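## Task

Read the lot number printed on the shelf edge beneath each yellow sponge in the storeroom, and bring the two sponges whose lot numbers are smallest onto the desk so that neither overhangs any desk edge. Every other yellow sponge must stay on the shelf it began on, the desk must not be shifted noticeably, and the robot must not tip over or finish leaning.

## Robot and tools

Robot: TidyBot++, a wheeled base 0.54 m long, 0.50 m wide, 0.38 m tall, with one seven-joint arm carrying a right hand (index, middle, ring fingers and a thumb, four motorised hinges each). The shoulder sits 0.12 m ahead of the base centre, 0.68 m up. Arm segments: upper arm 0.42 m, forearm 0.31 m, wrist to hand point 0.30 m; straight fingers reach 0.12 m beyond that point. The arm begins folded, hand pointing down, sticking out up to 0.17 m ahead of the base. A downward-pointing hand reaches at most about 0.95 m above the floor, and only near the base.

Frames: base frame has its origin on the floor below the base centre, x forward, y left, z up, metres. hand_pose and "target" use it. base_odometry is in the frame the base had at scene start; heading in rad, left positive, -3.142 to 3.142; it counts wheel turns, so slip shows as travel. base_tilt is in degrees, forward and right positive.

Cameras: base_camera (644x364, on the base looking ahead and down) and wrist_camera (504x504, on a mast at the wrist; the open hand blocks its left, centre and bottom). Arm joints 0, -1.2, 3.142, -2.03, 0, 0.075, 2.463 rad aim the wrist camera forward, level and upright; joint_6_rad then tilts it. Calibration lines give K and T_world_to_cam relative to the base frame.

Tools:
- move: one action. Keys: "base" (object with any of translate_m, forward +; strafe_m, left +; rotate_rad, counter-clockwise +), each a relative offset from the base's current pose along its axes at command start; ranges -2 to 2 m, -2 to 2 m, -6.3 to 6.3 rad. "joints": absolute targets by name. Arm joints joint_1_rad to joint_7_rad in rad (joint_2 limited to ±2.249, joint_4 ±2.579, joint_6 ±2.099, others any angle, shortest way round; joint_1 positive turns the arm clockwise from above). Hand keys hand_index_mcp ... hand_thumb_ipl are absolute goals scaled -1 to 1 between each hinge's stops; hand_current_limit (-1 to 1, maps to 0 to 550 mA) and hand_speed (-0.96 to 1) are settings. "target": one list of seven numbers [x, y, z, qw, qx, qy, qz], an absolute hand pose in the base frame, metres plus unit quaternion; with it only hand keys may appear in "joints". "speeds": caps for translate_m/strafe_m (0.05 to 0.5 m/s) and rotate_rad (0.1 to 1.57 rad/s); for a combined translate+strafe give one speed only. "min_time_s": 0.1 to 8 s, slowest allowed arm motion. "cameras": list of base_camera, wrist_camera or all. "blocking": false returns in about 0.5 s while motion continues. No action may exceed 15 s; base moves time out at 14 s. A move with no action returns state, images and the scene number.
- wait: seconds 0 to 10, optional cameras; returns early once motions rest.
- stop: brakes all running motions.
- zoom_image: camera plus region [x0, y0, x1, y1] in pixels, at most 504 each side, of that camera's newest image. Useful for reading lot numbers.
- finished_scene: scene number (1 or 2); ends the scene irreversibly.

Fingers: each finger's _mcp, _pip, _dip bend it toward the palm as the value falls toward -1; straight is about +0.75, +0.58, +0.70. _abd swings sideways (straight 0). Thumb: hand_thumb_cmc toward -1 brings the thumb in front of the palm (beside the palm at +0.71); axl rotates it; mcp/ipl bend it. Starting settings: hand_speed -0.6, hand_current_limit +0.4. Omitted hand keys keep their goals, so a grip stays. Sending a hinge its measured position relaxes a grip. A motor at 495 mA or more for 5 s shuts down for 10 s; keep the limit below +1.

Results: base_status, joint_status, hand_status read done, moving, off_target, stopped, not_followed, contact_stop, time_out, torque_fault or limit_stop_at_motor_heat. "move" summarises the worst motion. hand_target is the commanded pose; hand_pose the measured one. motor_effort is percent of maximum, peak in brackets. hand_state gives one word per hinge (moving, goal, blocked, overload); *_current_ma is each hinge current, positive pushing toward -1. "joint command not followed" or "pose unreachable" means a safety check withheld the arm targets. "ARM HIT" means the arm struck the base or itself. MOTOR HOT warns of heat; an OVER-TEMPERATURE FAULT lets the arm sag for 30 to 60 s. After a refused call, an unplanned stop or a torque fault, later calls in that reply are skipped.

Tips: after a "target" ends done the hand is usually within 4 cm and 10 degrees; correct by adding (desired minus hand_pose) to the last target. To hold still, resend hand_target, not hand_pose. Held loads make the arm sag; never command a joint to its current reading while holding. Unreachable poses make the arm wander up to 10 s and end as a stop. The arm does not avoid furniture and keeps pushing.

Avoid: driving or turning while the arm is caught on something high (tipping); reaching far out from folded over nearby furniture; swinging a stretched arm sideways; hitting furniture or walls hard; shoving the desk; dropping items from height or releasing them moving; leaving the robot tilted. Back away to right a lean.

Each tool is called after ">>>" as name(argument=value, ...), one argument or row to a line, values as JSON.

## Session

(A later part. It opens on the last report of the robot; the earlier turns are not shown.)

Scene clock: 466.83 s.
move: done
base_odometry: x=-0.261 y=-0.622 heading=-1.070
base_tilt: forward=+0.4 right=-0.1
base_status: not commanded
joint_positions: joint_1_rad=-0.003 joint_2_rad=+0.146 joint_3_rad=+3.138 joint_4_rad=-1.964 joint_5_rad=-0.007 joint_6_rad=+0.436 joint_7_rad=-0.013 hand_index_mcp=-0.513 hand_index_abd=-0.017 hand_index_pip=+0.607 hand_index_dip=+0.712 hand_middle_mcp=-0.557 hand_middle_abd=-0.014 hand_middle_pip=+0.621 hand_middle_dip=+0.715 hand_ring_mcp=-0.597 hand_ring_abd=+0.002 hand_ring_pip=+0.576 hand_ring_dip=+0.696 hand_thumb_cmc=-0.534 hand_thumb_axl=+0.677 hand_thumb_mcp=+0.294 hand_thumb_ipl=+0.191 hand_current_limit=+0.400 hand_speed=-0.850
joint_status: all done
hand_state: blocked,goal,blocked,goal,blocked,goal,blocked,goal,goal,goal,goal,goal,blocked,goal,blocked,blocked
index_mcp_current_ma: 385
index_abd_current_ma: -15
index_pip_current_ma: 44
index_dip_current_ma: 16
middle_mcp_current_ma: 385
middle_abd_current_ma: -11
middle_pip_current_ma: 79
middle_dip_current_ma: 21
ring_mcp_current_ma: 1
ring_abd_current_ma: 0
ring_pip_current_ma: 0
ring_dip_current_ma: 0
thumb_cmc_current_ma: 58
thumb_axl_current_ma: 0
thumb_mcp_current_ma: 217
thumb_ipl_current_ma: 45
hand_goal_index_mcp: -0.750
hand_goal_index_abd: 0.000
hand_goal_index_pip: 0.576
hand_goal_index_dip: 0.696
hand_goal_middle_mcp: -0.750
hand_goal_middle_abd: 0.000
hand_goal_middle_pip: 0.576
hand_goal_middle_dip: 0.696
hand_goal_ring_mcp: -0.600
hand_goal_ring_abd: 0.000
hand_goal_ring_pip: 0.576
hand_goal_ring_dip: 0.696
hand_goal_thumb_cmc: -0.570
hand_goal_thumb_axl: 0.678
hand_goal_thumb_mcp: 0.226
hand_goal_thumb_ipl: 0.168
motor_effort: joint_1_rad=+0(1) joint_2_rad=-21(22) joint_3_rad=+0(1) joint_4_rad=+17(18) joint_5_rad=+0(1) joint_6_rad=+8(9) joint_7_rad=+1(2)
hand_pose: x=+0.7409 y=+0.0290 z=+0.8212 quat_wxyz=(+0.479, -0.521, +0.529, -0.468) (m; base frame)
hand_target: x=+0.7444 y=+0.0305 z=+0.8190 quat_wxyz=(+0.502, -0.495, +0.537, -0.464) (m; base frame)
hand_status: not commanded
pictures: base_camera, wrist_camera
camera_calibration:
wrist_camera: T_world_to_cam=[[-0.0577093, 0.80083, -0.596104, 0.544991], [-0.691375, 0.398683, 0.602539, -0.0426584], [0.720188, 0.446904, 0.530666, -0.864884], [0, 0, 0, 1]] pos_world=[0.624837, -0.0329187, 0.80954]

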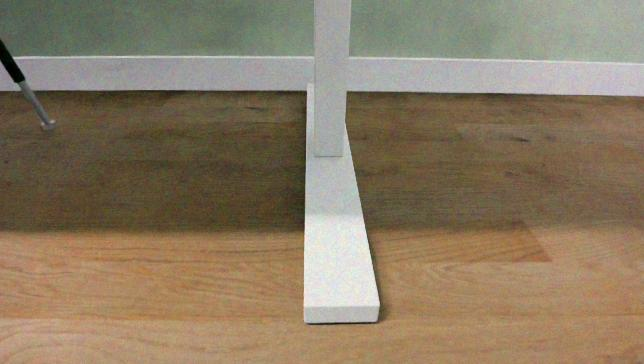

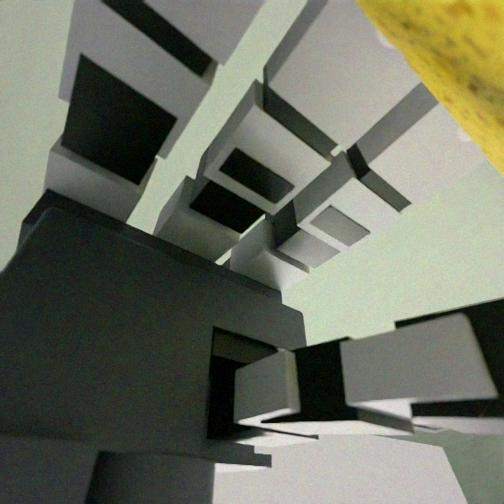

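>>> move(
  joints={"joint_4_rad":-2.05,"joint_6_rad":0.578},
  min_time_s=0.8,
)

>>> move(
  joints={"joint_4_rad":-2.075,"joint_6_rad":0.603},
  min_time_s=0.6,
)

>>> move(
  joints={"joint_4_rad":-2.095,"joint_6_rad":0.623},
  min_time_s=0.6,
)

Scene clock: 471.93 s.
move: done
base_odometry: x=-0.261 y=-0.622 heading=-1.070
base_tilt: forward=+0.4 right=-0.1
base_status: not commanded
joint_positions: joint_1_rad=-0.003 joint_2_rad=+0.146 joint_3_rad=+3.138 joint_4_rad=-2.016 joint_5_rad=-0.007 joint_6_rad=+0.489 joint_7_rad=-0.013 hand_index_mcp=-0.513 hand_index_abd=-0.017 hand_index_pip=+0.607 hand_index_dip=+0.712 hand_middle_mcp=-0.557 hand_middle_abd=-0.014 hand_middle_pip=+0.621 hand_middle_dip=+0.715 hand_ring_mcp=-0.597 hand_ring_abd=+0.002 hand_ring_pip=+0.576 hand_ring_dip=+0.696 hand_thumb_cmc=-0.534 hand_thumb_axl=+0.677 hand_thumb_mcp=+0.294 hand_thumb_ipl=+0.191 hand_current_limit=+0.400 hand_speed=-0.850
joint_status: all done
hand_state: blocked,goal,blocked,goal,blocked,goal,blocked,goal,goal,goal,goal,goal,blocked,goal,blocked,blocked
index_mcp_current_ma: 385
index_abd_current_ma: -15
index_pip_current_ma: 44
index_dip_current_ma: 16
middle_mcp_current_ma: 385
middle_abd_current_ma: -11
middle_pip_current_ma: 79
middle_dip_current_ma: 21
ring_mcp_current_ma: 1
ring_abd_current_ma: 0
ring_pip_current_ma: 0
ring_dip_current_ma: 0
thumb_cmc_current_ma: 58
thumb_axl_current_ma: 0
thumb_mcp_current_ma: 217
thumb_ipl_current_ma: 45
hand_goal_index_mcp: -0.750
hand_goal_index_abd: 0.000
hand_goal_index_pip: 0.576
hand_goal_index_dip: 0.696
hand_goal_middle_mcp: -0.750
hand_goal_middle_abd: 0.000
hand_goal_middle_pip: 0.576
hand_goal_middle_dip: 0.696
hand_goal_ring_mcp: -0.600
hand_goal_ring_abd: 0.000
hand_goal_ring_pip: 0.576
hand_goal_ring_dip: 0.696
hand_goal_thumb_cmc: -0.570
hand_goal_thumb_axl: 0.678
hand_goal_thumb_mcp: 0.226
hand_goal_thumb_ipl: 0.168
motor_effort: joint_1_rad=+0(1) joint_2_rad=-21(21) joint_3_rad=-1(1) joint_4_rad=+16(17) joint_5_rad=+0(1) joint_6_rad=+8(9) joint_7_rad=+1(2)
hand_pose: x=+0.7322 y=+0.0288 z=+0.8075 quat_wxyz=(+0.479, -0.521, +0.529, -0.468) (m; base frame)
hand_target: x=+0.7348 y=+0.0305 z=+0.8054 quat_wxyz=(+0.502, -0.495, +0.537, -0.464) (m; base frame)
hand_status: not commanded
pictures: none

Scene clock: 472.83 s.
move: done
base_odometry: x=-0.261 y=-0.622 heading=-1.070
base_tilt: forward=+0.4 right=-0.1
base_status: not commanded
joint_positions: joint_1_rad=-0.003 joint_2_rad=+0.146 joint_3_rad=+3.138 joint_4_rad=-2.041 joint_5_rad=-0.007 joint_6_rad=+0.514 joint_7_rad=-0.013 hand_index_mcp=-0.513 hand_index_abd=-0.017 hand_index_pip=+0.607 hand_index_dip=+0.712 hand_middle_mcp=-0.557 hand_middle_abd=-0.014 hand_middle_pip=+0.621 hand_middle_dip=+0.715 hand_ring_mcp=-0.597 hand_ring_abd=+0.002 hand_ring_pip=+0.576 hand_ring_dip=+0.696 hand_thumb_cmc=-0.534 hand_thumb_axl=+0.677 hand_thumb_mcp=+0.294 hand_thumb_ipl=+0.191 hand_current_limit=+0.400 hand_speed=-0.850
joint_status: all done
hand_state: blocked,goal,blocked,goal,blocked,goal,blocked,goal,goal,goal,goal,goal,blocked,goal,blocked,blocked
index_mcp_current_ma: 385
index_abd_current_ma: -15
index_pip_current_ma: 44
index_dip_current_ma: 16
middle_mcp_current_ma: 385
middle_abd_current_ma: -11
middle_pip_current_ma: 79
middle_dip_current_ma: 21
ring_mcp_current_ma: 1
ring_abd_current_ma: 0
ring_pip_current_ma: 0
ring_dip_current_ma: 0
thumb_cmc_current_ma: 58
thumb_axl_current_ma: 0
thumb_mcp_current_ma: 217
thumb_ipl_current_ma: 45
hand_goal_index_mcp: -0.750
hand_goal_index_abd: 0.000
hand_goal_index_pip: 0.576
hand_goal_index_dip: 0.696
hand_goal_middle_mcp: -0.750
hand_goal_middle_abd: 0.000
hand_goal_middle_pip: 0.576
hand_goal_middle_dip: 0.696
hand_goal_ring_mcp: -0.600
hand_goal_ring_abd: 0.000
hand_goal_ring_pip: 0.576
hand_goal_ring_dip: 0.696
hand_goal_thumb_cmc: -0.570
hand_goal_thumb_axl: 0.678
hand_goal_thumb_mcp: 0.226
hand_goal_thumb_ipl: 0.168
motor_effort: joint_1_rad=+0(1) joint_2_rad=-20(21) joint_3_rad=+0(1) joint_4_rad=+16(17) joint_5_rad=+0(1) joint_6_rad=+8(9) joint_7_rad=+1(1)
hand_pose: x=+0.7277 y=+0.0287 z=+0.8011 quat_wxyz=(+0.479, -0.521, +0.529, -0.468) (m; base frame)
hand_target: x=+0.7300 y=+0.0305 z=+0.7992 quat_wxyz=(+0.502, -0.495, +0.537, -0.464) (m; base frame)
hand_status: not commanded
pictures: none

Scene clock: 473.73 s.
move: done
base_odometry: x=-0.261 y=-0.622 heading=-1.070
base_tilt: forward=+0.4 right=-0.1
base_status: not commanded
joint_positions: joint_1_rad=-0.003 joint_2_rad=+0.146 joint_3_rad=+3.138 joint_4_rad=-2.059 joint_5_rad=-0.007 joint_6_rad=+0.537 joint_7_rad=-0.013 hand_index_mcp=-0.513 hand_index_abd=-0.017 hand_index_pip=+0.607 hand_index_dip=+0.712 hand_middle_mcp=-0.558 hand_middle_abd=-0.014 hand_middle_pip=+0.621 hand_middle_dip=+0.715 hand_ring_mcp=-0.597 hand_ring_abd=+0.002 hand_ring_pip=+0.576 hand_ring_dip=+0.696 hand_thumb_cmc=-0.534 hand_thumb_axl=+0.677 hand_thumb_mcp=+0.294 hand_thumb_ipl=+0.191 hand_current_limit=+0.400 hand_speed=-0.850
joint_status: all done
hand_state: blocked,goal,blocked,goal,blocked,goal,blocked,goal,goal,goal,goal,goal,blocked,goal,blocked,blocked
index_mcp_current_ma: 385
index_abd_current_ma: -15
index_pip_current_ma: 45
index_dip_current_ma: 16
middle_mcp_current_ma: 385
middle_abd_current_ma: -11
middle_pip_current_ma: 79
middle_dip_current_ma: 22
ring_mcp_current_ma: 1
ring_abd_current_ma: 0
ring_pip_current_ma: 0
ring_dip_current_ma: 0
thumb_cmc_current_ma: 58
thumb_axl_current_ma: 0
thumb_mcp_current_ma: 218
thumb_ipl_current_ma: 45
hand_goal_index_mcp: -0.750
hand_goal_index_abd: 0.000
hand_goal_index_pip: 0.576
hand_goal_index_dip: 0.696
hand_goal_middle_mcp: -0.750
hand_goal_middle_abd: 0.000
hand_goal_middle_pip: 0.576
hand_goal_middle_dip: 0.696
hand_goal_ring_mcp: -0.600
hand_goal_ring_abd: 0.000
hand_goal_ring_pip: 0.576
hand_goal_ring_dip: 0.696
hand_goal_thumb_cmc: -0.570
hand_goal_thumb_axl: 0.678
hand_goal_thumb_mcp: 0.226
hand_goal_thumb_ipl: 0.168
motor_effort: joint_1_rad=+0(1) joint_2_rad=-20(20) joint_3_rad=-1(1) joint_4_rad=+16(17) joint_5_rad=+0(1) joint_6_rad=+8(9) joint_7_rad=+1(1)
hand_pose: x=+0.7253 y=+0.0287 z=+0.7986 quat_wxyz=(+0.481, -0.519, +0.528, -0.470) (m; base frame)
hand_target: x=+0.7260 y=+0.0305 z=+0.7943 quat_wxyz=(+0.502, -0.495, +0.537, -0.464) (m; base frame)
hand_status: not commanded
pictures: none

>>> move(
  joints={"joint_4_rad":-2.115,"joint_6_rad":0.643},
  min_time_s=0.6,
  cameras=["wrist_camera"],
)

Scene clock: 475.97 s.
move: done
base_odometry: x=-0.261 y=-0.622 heading=-1.070
base_tilt: forward=+0.4 right=-0.1
base_status: not commanded
joint_positions: joint_1_rad=-0.003 joint_2_rad=+0.146 joint_3_rad=+3.138 joint_4_rad=-2.073 joint_5_rad=-0.007 joint_6_rad=+0.565 joint_7_rad=-0.013 hand_index_mcp=-0.513 hand_index_abd=-0.017 hand_index_pip=+0.607 hand_index_dip=+0.712 hand_middle_mcp=-0.558 hand_middle_abd=-0.014 hand_middle_pip=+0.621 hand_middle_dip=+0.715 hand_ring_mcp=-0.597 hand_ring_abd=+0.002 hand_ring_pip=+0.576 hand_ring_dip=+0.696 hand_thumb_cmc=-0.534 hand_thumb_axl=+0.677 hand_thumb_mcp=+0.294 hand_thumb_ipl=+0.191 hand_current_limit=+0.400 hand_speed=-0.850
joint_status: all done
hand_state: blocked,goal,blocked,goal,blocked,goal,blocked,goal,goal,goal,goal,goal,blocked,goal,blocked,blocked
index_mcp_current_ma: 385
index_abd_current_ma: -15
index_pip_current_ma: 45
index_dip_current_ma: 16
middle_mcp_current_ma: 385
middle_abd_current_ma: -11
middle_pip_current_ma: 79
middle_dip_current_ma: 22
ring_mcp_current_ma: 1
ring_abd_current_ma: 0
ring_pip_current_ma: 0
ring_dip_current_ma: 0
thumb_cmc_current_ma: 58
thumb_axl_current_ma: 0
thumb_mcp_current_ma: 218
thumb_ipl_current_ma: 45
hand_goal_index_mcp: -0.750
hand_goal_index_abd: 0.000
hand_goal_index_pip: 0.576
hand_goal_index_dip: 0.696
hand_goal_middle_mcp: -0.750
hand_goal_middle_abd: 0.000
hand_goal_middle_pip: 0.576
hand_goal_middle_dip: 0.696
hand_goal_ring_mcp: -0.600
hand_goal_ring_abd: 0.000
hand_goal_ring_pip: 0.576
hand_goal_ring_dip: 0.696
hand_goal_thumb_cmc: -0.570
hand_goal_thumb_axl: 0.678
hand_goal_thumb_mcp: 0.226
hand_goal_thumb_ipl: 0.168
motor_effort: joint_1_rad=-1(1) joint_2_rad=-18(20) joint_3_rad=-1(1) joint_4_rad=+14(16) joint_5_rad=+0(1) joint_6_rad=+7(8) joint_7_rad=+1(2)
hand_pose: x=+0.7242 y=+0.0286 z=+0.7992 quat_wxyz=(+0.484, -0.516, +0.524, -0.473) (m; base frame)
hand_target: x=+0.7220 y=+0.0305 z=+0.7895 quat_wxyz=(+0.502, -0.495, +0.537, -0.464) (m; base frame)
hand_status: not commanded
pictures: wrist_camera
camera_calibration:
wrist_camera: T_world_to_cam=[[-0.044582, 0.801089, -0.596883, 0.522229], [-0.703488, 0.399042, 0.588107, -0.0204596], [0.709307, 0.446119, 0.545767, -0.845211], [0, 0, 0, 1]] pos_world=[0.608403, -0.0331228, 0.78503]

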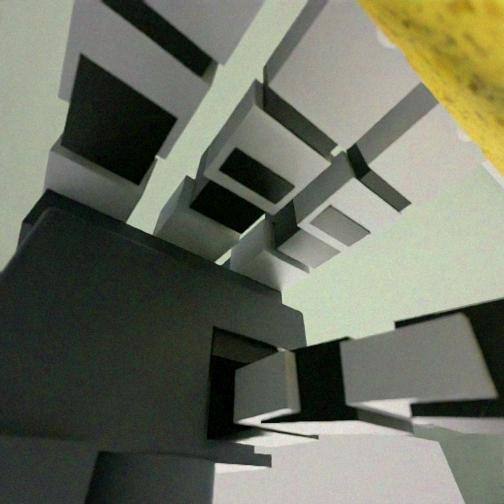

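>>> move(
  joints={"hand_speed":-0.88,"hand_index_mcp":-0.45,"hand_middle_mcp":-0.47},
)

>>> move(
  joints={"hand_speed":-0.7,"hand_index_mcp":-0.1,"hand_middle_mcp":-0.1,"hand_ring_mcp":-0.1},
)

>>> move(
  joints={"hand_speed":-0.3,"hand_index_mcp":0.45,"hand_middle_mcp":0.45,"hand_ring_mcp":0.6},
  cameras=["wrist_camera"],
)

Scene clock: 479.90 s.
move: done
base_odometry: x=-0.261 y=-0.622 heading=-1.070
base_tilt: forward=+0.4 right=-0.1
base_status: not commanded
joint_positions: joint_1_rad=-0.003 joint_2_rad=+0.146 joint_3_rad=+3.138 joint_4_rad=-2.077 joint_5_rad=-0.007 joint_6_rad=+0.566 joint_7_rad=-0.014 hand_index_mcp=-0.443 hand_index_abd=-0.005 hand_index_pip=+0.583 hand_index_dip=+0.702 hand_middle_mcp=-0.466 hand_middle_abd=-0.008 hand_middle_pip=+0.588 hand_middle_dip=+0.702 hand_ring_mcp=-0.597 hand_ring_abd=+0.002 hand_ring_pip=+0.576 hand_ring_dip=+0.696 hand_thumb_cmc=-0.558 hand_thumb_axl=+0.677 hand_thumb_mcp=+0.254 hand_thumb_ipl=+0.178 hand_current_limit=+0.400 hand_speed=-0.880
joint_status: all done
hand_state: goal,goal,goal,goal,goal,goal,goal,goal,goal,goal,goal,goal,goal,goal,blocked,goal
index_mcp_current_ma: 6
index_abd_current_ma: -3
index_pip_current_ma: 5
index_dip_current_ma: 3
middle_mcp_current_ma: 2
middle_abd_current_ma: -4
middle_pip_current_ma: 11
middle_dip_current_ma: 4
ring_mcp_current_ma: 1
ring_abd_current_ma: 0
ring_pip_current_ma: 0
ring_dip_current_ma: 0
thumb_cmc_current_ma: 12
thumb_axl_current_ma: 0
thumb_mcp_current_ma: 58
thumb_ipl_current_ma: 13
hand_goal_index_mcp: -0.450
hand_goal_index_abd: 0.000
hand_goal_index_pip: 0.576
hand_goal_index_dip: 0.696
hand_goal_middle_mcp: -0.470
hand_goal_middle_abd: 0.000
hand_goal_middle_pip: 0.576
hand_goal_middle_dip: 0.696
hand_goal_ring_mcp: -0.600
hand_goal_ring_abd: 0.000
hand_goal_ring_pip: 0.576
hand_goal_ring_dip: 0.696
hand_goal_thumb_cmc: -0.570
hand_goal_thumb_axl: 0.678
hand_goal_thumb_mcp: 0.226
hand_goal_thumb_ipl: 0.168
motor_effort: joint_1_rad=+0(1) joint_2_rad=-19(19) joint_3_rad=+0(1) joint_4_rad=+15(15) joint_5_rad=+0(1) joint_6_rad=+7(8) joint_7_rad=+1(2)
hand_pose: x=+0.7230 y=+0.0287 z=+0.7970 quat_wxyz=(+0.483, -0.517, +0.525, -0.472) (m; base frame)
hand_target: x=+0.7220 y=+0.0305 z=+0.7895 quat_wxyz=(+0.502, -0.495, +0.537, -0.464) (m; base frame)
hand_status: not commanded
pictures: none

Scene clock: 480.83 s.
move: done
base_odometry: x=-0.261 y=-0.622 heading=-1.070
base_tilt: forward=+0.4 right=-0.1
base_status: not commanded
joint_positions: joint_1_rad=-0.003 joint_2_rad=+0.147 joint_3_rad=+3.138 joint_4_rad=-2.082 joint_5_rad=-0.007 joint_6_rad=+0.566 joint_7_rad=-0.014 hand_index_mcp=-0.112 hand_index_abd=-0.003 hand_index_pip=+0.577 hand_index_dip=+0.699 hand_middle_mcp=-0.110 hand_middle_abd=-0.004 hand_middle_pip=+0.578 hand_middle_dip=+0.698 hand_ring_mcp=-0.112 hand_ring_abd=+0.002 hand_ring_pip=+0.576 hand_ring_dip=+0.696 hand_thumb_cmc=-0.568 hand_thumb_axl=+0.677 hand_thumb_mcp=+0.228 hand_thumb_ipl=+0.170 hand_current_limit=+0.400 hand_speed=-0.700
joint_status: all done
hand_state: goal,goal,goal,goal,goal,goal,goal,goal,goal,goal,goal,goal,goal,goal,goal,goal
index_mcp_current_ma: -12
index_abd_current_ma: -1
index_pip_current_ma: 0
index_dip_current_ma: 1
middle_mcp_current_ma: -9
middle_abd_current_ma: -1
middle_pip_current_ma: 1
middle_dip_current_ma: 1
ring_mcp_current_ma: -11
ring_abd_current_ma: 0
ring_pip_current_ma: 0
ring_dip_current_ma: 0
thumb_cmc_current_ma: 1
thumb_axl_current_ma: 0
thumb_mcp_current_ma: 1
thumb_ipl_current_ma: 1
hand_goal_index_mcp: -0.100
hand_goal_index_abd: 0.000
hand_goal_index_pip: 0.576
hand_goal_index_dip: 0.696
hand_goal_middle_mcp: -0.100
hand_goal_middle_abd: 0.000
hand_goal_middle_pip: 0.576
hand_goal_middle_dip: 0.696
hand_goal_ring_mcp: -0.100
hand_goal_ring_abd: 0.000
hand_goal_ring_pip: 0.576
hand_goal_ring_dip: 0.696
hand_goal_thumb_cmc: -0.570
hand_goal_thumb_axl: 0.678
hand_goal_thumb_mcp: 0.226
hand_goal_thumb_ipl: 0.168
motor_effort: joint_1_rad=+0(1) joint_2_rad=-19(20) joint_3_rad=+0(1) joint_4_rad=+15(16) joint_5_rad=+0(1) joint_6_rad=+9(9) joint_7_rad=+1(2)
hand_pose: x=+0.7217 y=+0.0287 z=+0.7940 quat_wxyz=(+0.482, -0.518, +0.527, -0.471) (m; base frame)
hand_target: x=+0.7220 y=+0.0305 z=+0.7895 quat_wxyz=(+0.502, -0.495, +0.537, -0.464) (m; base frame)
hand_status: not commanded
pictures: none

Scene clock: 481.57 s.
move: off_target
base_odometry: x=-0.261 y=-0.622 heading=-1.070
base_tilt: forward=+0.4 right=-0.1
base_status: not commanded
joint_positions: joint_1_rad=-0.003 joint_2_rad=+0.147 joint_3_rad=+3.138 joint_4_rad=-2.083 joint_5_rad=-0.007 joint_6_rad=+0.566 joint_7_rad=-0.014 hand_index_mcp=+0.429 hand_index_abd=-0.003 hand_index_pip=+0.576 hand_index_dip=+0.698 hand_middle_mcp=+0.433 hand_middle_abd=-0.004 hand_middle_pip=+0.576 hand_middle_dip=+0.698 hand_ring_mcp=+0.579 hand_ring_abd=+0.002 hand_ring_pip=+0.576 hand_ring_dip=+0.696 hand_thumb_cmc=-0.568 hand_thumb_axl=+0.677 hand_thumb_mcp=+0.228 hand_thumb_ipl=+0.170 hand_current_limit=+0.400 hand_speed=-0.300
joint_status: hand_index_mcp off_target (ended at +0.429, target +0.450); hand_ring_mcp off_target (ended at +0.579, target +0.600); the others done
hand_state: blocked,goal,goal,goal,goal,goal,goal,goal,blocked,goal,goal,goal,goal,goal,goal,goal
index_mcp_current_ma: -27
index_abd_current_ma: -1
index_pip_current_ma: 0
index_dip_current_ma: 1
middle_mcp_current_ma: -21
middle_abd_current_ma: -1
middle_pip_current_ma: 0
middle_dip_current_ma: 1
ring_mcp_current_ma: -28
ring_abd_current_ma: 0
ring_pip_current_ma: 0
ring_dip_current_ma: 0
thumb_cmc_current_ma: 1
thumb_axl_current_ma: 0
thumb_mcp_current_ma: 1
thumb_ipl_current_ma: 1
hand_goal_index_mcp: 0.450
hand_goal_index_abd: 0.000
hand_goal_index_pip: 0.576
hand_goal_index_dip: 0.696
hand_goal_middle_mcp: 0.450
hand_goal_middle_abd: 0.000
hand_goal_middle_pip: 0.576
hand_goal_middle_dip: 0.696
hand_goal_ring_mcp: 0.600
hand_goal_ring_abd: 0.000
hand_goal_ring_pip: 0.576
hand_goal_ring_dip: 0.696
hand_goal_thumb_cmc: -0.570
hand_goal_thumb_axl: 0.678
hand_goal_thumb_mcp: 0.226
hand_goal_thumb_ipl: 0.168
motor_effort: joint_1_rad=+0(1) joint_2_rad=-19(21) joint_3_rad=+0(1) joint_4_rad=+15(17) joint_5_rad=+0(1) joint_6_rad=+9(9) joint_7_rad=+1(2)
hand_pose: x=+0.7214 y=+0.0286 z=+0.7935 quat_wxyz=(+0.482, -0.518, +0.527, -0.471) (m; base frame)
hand_target: x=+0.7220 y=+0.0305 z=+0.7895 quat_wxyz=(+0.502, -0.495, +0.537, -0.464) (m; base frame)
hand_status: not commanded
pictures: wrist_camera
camera_calibration:
wrist_camera: T_world_to_cam=[[-0.0504515, 0.80122, -0.596239, 0.522505], [-0.697645, 0.398926, 0.595104, -0.0288797], [0.714665, 0.445987, 0.538841, -0.838582], [0, 0, 0, 1]] pos_world=[0.605519, -0.0331233, 0.780587]

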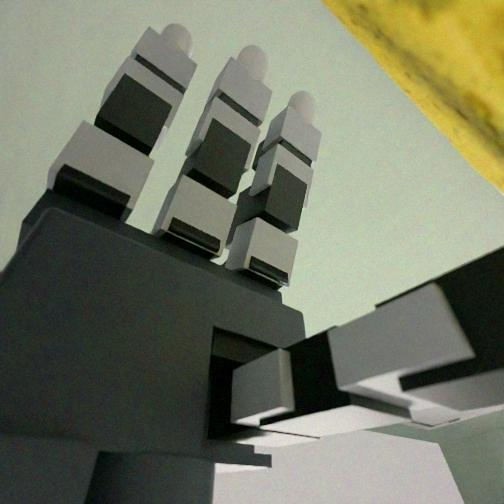

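>>> move(
  base={"translate_m":-0.03},
  speeds={"translate_m":0.05},
)

>>> move(
  joints={"joint_2_rad":0.08,"joint_4_rad":-1.95,"joint_6_rad":0.40,"joint_7_rad":-0.08},
  min_time_s=1.0,
)

>>> move(
  base={"translate_m":-0.45,"strafe_m":-0.2},
  joints={"joint_2_rad":-1.2,"joint_4_rad":-2.03,"joint_6_rad":-0.35,"joint_7_rad":2.463,"hand_index_mcp":1,"hand_middle_mcp":1,"hand_ring_mcp":1,"hand_thumb_cmc":0.714},
  cameras=["wrist_camera"],
)

Scene clock: 486.47 s.
move: done
base_odometry: x=-0.275 y=-0.595 heading=-1.070
base_tilt: forward=+0.4 right=-0.1
base_status: done
joint_positions: joint_1_rad=-0.003 joint_2_rad=+0.150 joint_3_rad=+3.138 joint_4_rad=-2.084 joint_5_rad=-0.007 joint_6_rad=+0.566 joint_7_rad=-0.014 hand_index_mcp=+0.430 hand_index_abd=-0.003 hand_index_pip=+0.576 hand_index_dip=+0.698 hand_middle_mcp=+0.433 hand_middle_abd=-0.003 hand_middle_pip=+0.576 hand_middle_dip=+0.698 hand_ring_mcp=+0.579 hand_ring_abd=+0.002 hand_ring_pip=+0.576 hand_ring_dip=+0.696 hand_thumb_cmc=-0.568 hand_thumb_axl=+0.677 hand_thumb_mcp=+0.228 hand_thumb_ipl=+0.170 hand_current_limit=+0.400 hand_speed=-0.300
joint_status: not commanded
hand_state: blocked,goal,goal,goal,goal,goal,goal,goal,blocked,goal,goal,goal,goal,goal,goal,goal
index_mcp_current_ma: -26
index_abd_current_ma: -1
index_pip_current_ma: 0
index_dip_current_ma: 1
middle_mcp_current_ma: -20
middle_abd_current_ma: -1
middle_pip_current_ma: 0
middle_dip_current_ma: 1
ring_mcp_current_ma: -27
ring_abd_current_ma: 0
ring_pip_current_ma: 0
ring_dip_current_ma: 0
thumb_cmc_current_ma: 1
thumb_axl_current_ma: 0
thumb_mcp_current_ma: 1
thumb_ipl_current_ma: 1
hand_goal_index_mcp: 0.450
hand_goal_index_abd: 0.000
hand_goal_index_pip: 0.576
hand_goal_index_dip: 0.696
hand_goal_middle_mcp: 0.450
hand_goal_middle_abd: 0.000
hand_goal_middle_pip: 0.576
hand_goal_middle_dip: 0.696
hand_goal_ring_mcp: 0.600
hand_goal_ring_abd: 0.000
hand_goal_ring_pip: 0.576
hand_goal_ring_dip: 0.696
hand_goal_thumb_cmc: -0.570
hand_goal_thumb_axl: 0.678
hand_goal_thumb_mcp: 0.226
hand_goal_thumb_ipl: 0.168
motor_effort: joint_1_rad=+0(1) joint_2_rad=-20(22) joint_3_rad=-1(2) joint_4_rad=+15(17) joint_5_rad=+0(1) joint_6_rad=+9(9) joint_7_rad=+1(1)
hand_pose: x=+0.7214 y=+0.0286 z=+0.7913 quat_wxyz=(+0.481, -0.519, +0.528, -0.470) (m; base frame)
hand_target: x=+0.7220 y=+0.0305 z=+0.7895 quat_wxyz=(+0.502, -0.495, +0.537, -0.464) (m; base frame)
hand_status: not commanded
pictures: none

Scene clock: 488.03 s.
move: done
base_odometry: x=-0.275 y=-0.595 heading=-1.070
base_tilt: forward=+0.4 right=-0.1
base_status: not commanded
joint_positions: joint_1_rad=-0.003 joint_2_rad=+0.099 joint_3_rad=+3.138 joint_4_rad=-1.965 joint_5_rad=-0.007 joint_6_rad=+0.467 joint_7_rad=-0.014 hand_index_mcp=+0.430 hand_index_abd=-0.003 hand_index_pip=+0.576 hand_index_dip=+0.698 hand_middle_mcp=+0.433 hand_middle_abd=-0.003 hand_middle_pip=+0.576 hand_middle_dip=+0.698 hand_ring_mcp=+0.579 hand_ring_abd=+0.002 hand_ring_pip=+0.576 hand_ring_dip=+0.696 hand_thumb_cmc=-0.568 hand_thumb_axl=+0.677 hand_thumb_mcp=+0.228 hand_thumb_ipl=+0.170 hand_current_limit=+0.400 hand_speed=-0.300
joint_status: all done
hand_state: blocked,goal,goal,goal,goal,goal,goal,goal,blocked,goal,goal,goal,goal,goal,goal,goal
index_mcp_current_ma: -26
index_abd_current_ma: -1
index_pip_current_ma: 0
index_dip_current_ma: 1
middle_mcp_current_ma: -20
middle_abd_current_ma: -1
middle_pip_current_ma: 0
middle_dip_current_ma: 1
ring_mcp_current_ma: -27
ring_abd_current_ma: 0
ring_pip_current_ma: 0
ring_dip_current_ma: 0
thumb_cmc_current_ma: 1
thumb_axl_current_ma: 0
thumb_mcp_current_ma: 1
thumb_ipl_current_ma: 1
hand_goal_index_mcp: 0.450
hand_goal_index_abd: 0.000
hand_goal_index_pip: 0.576
hand_goal_index_dip: 0.696
hand_goal_middle_mcp: 0.450
hand_goal_middle_abd: 0.000
hand_goal_middle_pip: 0.576
hand_goal_middle_dip: 0.696
hand_goal_ring_mcp: 0.600
hand_goal_ring_abd: 0.000
hand_goal_ring_pip: 0.576
hand_goal_ring_dip: 0.696
hand_goal_thumb_cmc: -0.570
hand_goal_thumb_axl: 0.678
hand_goal_thumb_mcp: 0.226
hand_goal_thumb_ipl: 0.168
motor_effort: joint_1_rad=+0(1) joint_2_rad=-20(21) joint_3_rad=-1(1) joint_4_rad=+17(18) joint_5_rad=+0(1) joint_6_rad=+9(10) joint_7_rad=+2(3)
hand_pose: x=+0.7366 y=+0.0290 z=+0.8594 quat_wxyz=(+0.499, -0.502, +0.510, -0.488) (m; base frame)
hand_target: x=+0.7305 y=+0.0305 z=+0.8613 quat_wxyz=(+0.504, -0.493, +0.535, -0.465) (m; base frame)
hand_status: not commanded
pictures: none

Scene clock: 491.43 s.
move: done
base_odometry: x=-0.666 y=-0.297 heading=-1.070
base_tilt: forward=+0.4 right=-0.1
base_status: done
joint_positions: joint_1_rad=-0.003 joint_2_rad=-1.189 joint_3_rad=+3.138 joint_4_rad=-1.996 joint_5_rad=-0.007 joint_6_rad=-0.279 joint_7_rad=+2.392 hand_index_mcp=+1.000 hand_index_abd=+0.001 hand_index_pip=+0.576 hand_index_dip=+0.698 hand_middle_mcp=+1.000 hand_middle_abd=+0.001 hand_middle_pip=+0.575 hand_middle_dip=+0.698 hand_ring_mcp=+1.000 hand_ring_abd=+0.002 hand_ring_pip=+0.575 hand_ring_dip=+0.696 hand_thumb_cmc=+0.717 hand_thumb_axl=+0.677 hand_thumb_mcp=+0.227 hand_thumb_ipl=+0.170 hand_current_limit=+0.400 hand_speed=-0.300
joint_status: all done
hand_state: goal,goal,goal,goal,goal,goal,goal,goal,goal,goal,goal,goal,goal,goal,goal,goal
index_mcp_current_ma: 0
index_abd_current_ma: 0
index_pip_current_ma: 0
index_dip_current_ma: 1
middle_mcp_current_ma: 0
middle_abd_current_ma: 0
middle_pip_current_ma: 0
middle_dip_current_ma: 1
ring_mcp_current_ma: 0
ring_abd_current_ma: 0
ring_pip_current_ma: 0
ring_dip_current_ma: 0
thumb_cmc_current_ma: 1
thumb_axl_current_ma: 0
thumb_mcp_current_ma: 1
thumb_ipl_current_ma: 1
hand_goal_index_mcp: 1.000
hand_goal_index_abd: 0.000
hand_goal_index_pip: 0.576
hand_goal_index_dip: 0.696
hand_goal_middle_mcp: 1.000
hand_goal_middle_abd: 0.000
hand_goal_middle_pip: 0.576
hand_goal_middle_dip: 0.696
hand_goal_ring_mcp: 1.000
hand_goal_ring_abd: 0.000
hand_goal_ring_pip: 0.576
hand_goal_ring_dip: 0.696
hand_goal_thumb_cmc: 0.714
hand_goal_thumb_axl: 0.678
hand_goal_thumb_mcp: 0.226
hand_goal_thumb_ipl: 0.168
motor_effort: joint_1_rad=-1(1) joint_2_rad=+15(24) joint_3_rad=+0(1) joint_4_rad=+15(20) joint_5_rad=+0(1) joint_6_rad=+8(10) joint_7_rad=+1(2)
hand_pose: x=+0.2011 y=-0.0709 z=+1.2378 quat_wxyz=(-0.338, -0.473, -0.208, -0.787) (m; base frame)
hand_target: x=+0.2177 y=-0.0699 z=+1.2092 quat_wxyz=(-0.358, -0.502, -0.240, -0.750) (m; base frame)
hand_status: not commanded
pictures: wrist_camera
camera_calibration:
wrist_camera: T_world_to_cam=[[0.0570648, -0.995417, -0.076736, 0.0488859], [-0.354531, 0.0516475, -0.933617, 1.18206], [0.933301, 0.080482, -0.349959, 0.368549], [0, 0, 0, 1]] pos_world=[0.0723214, -0.0420503, 1.23632]

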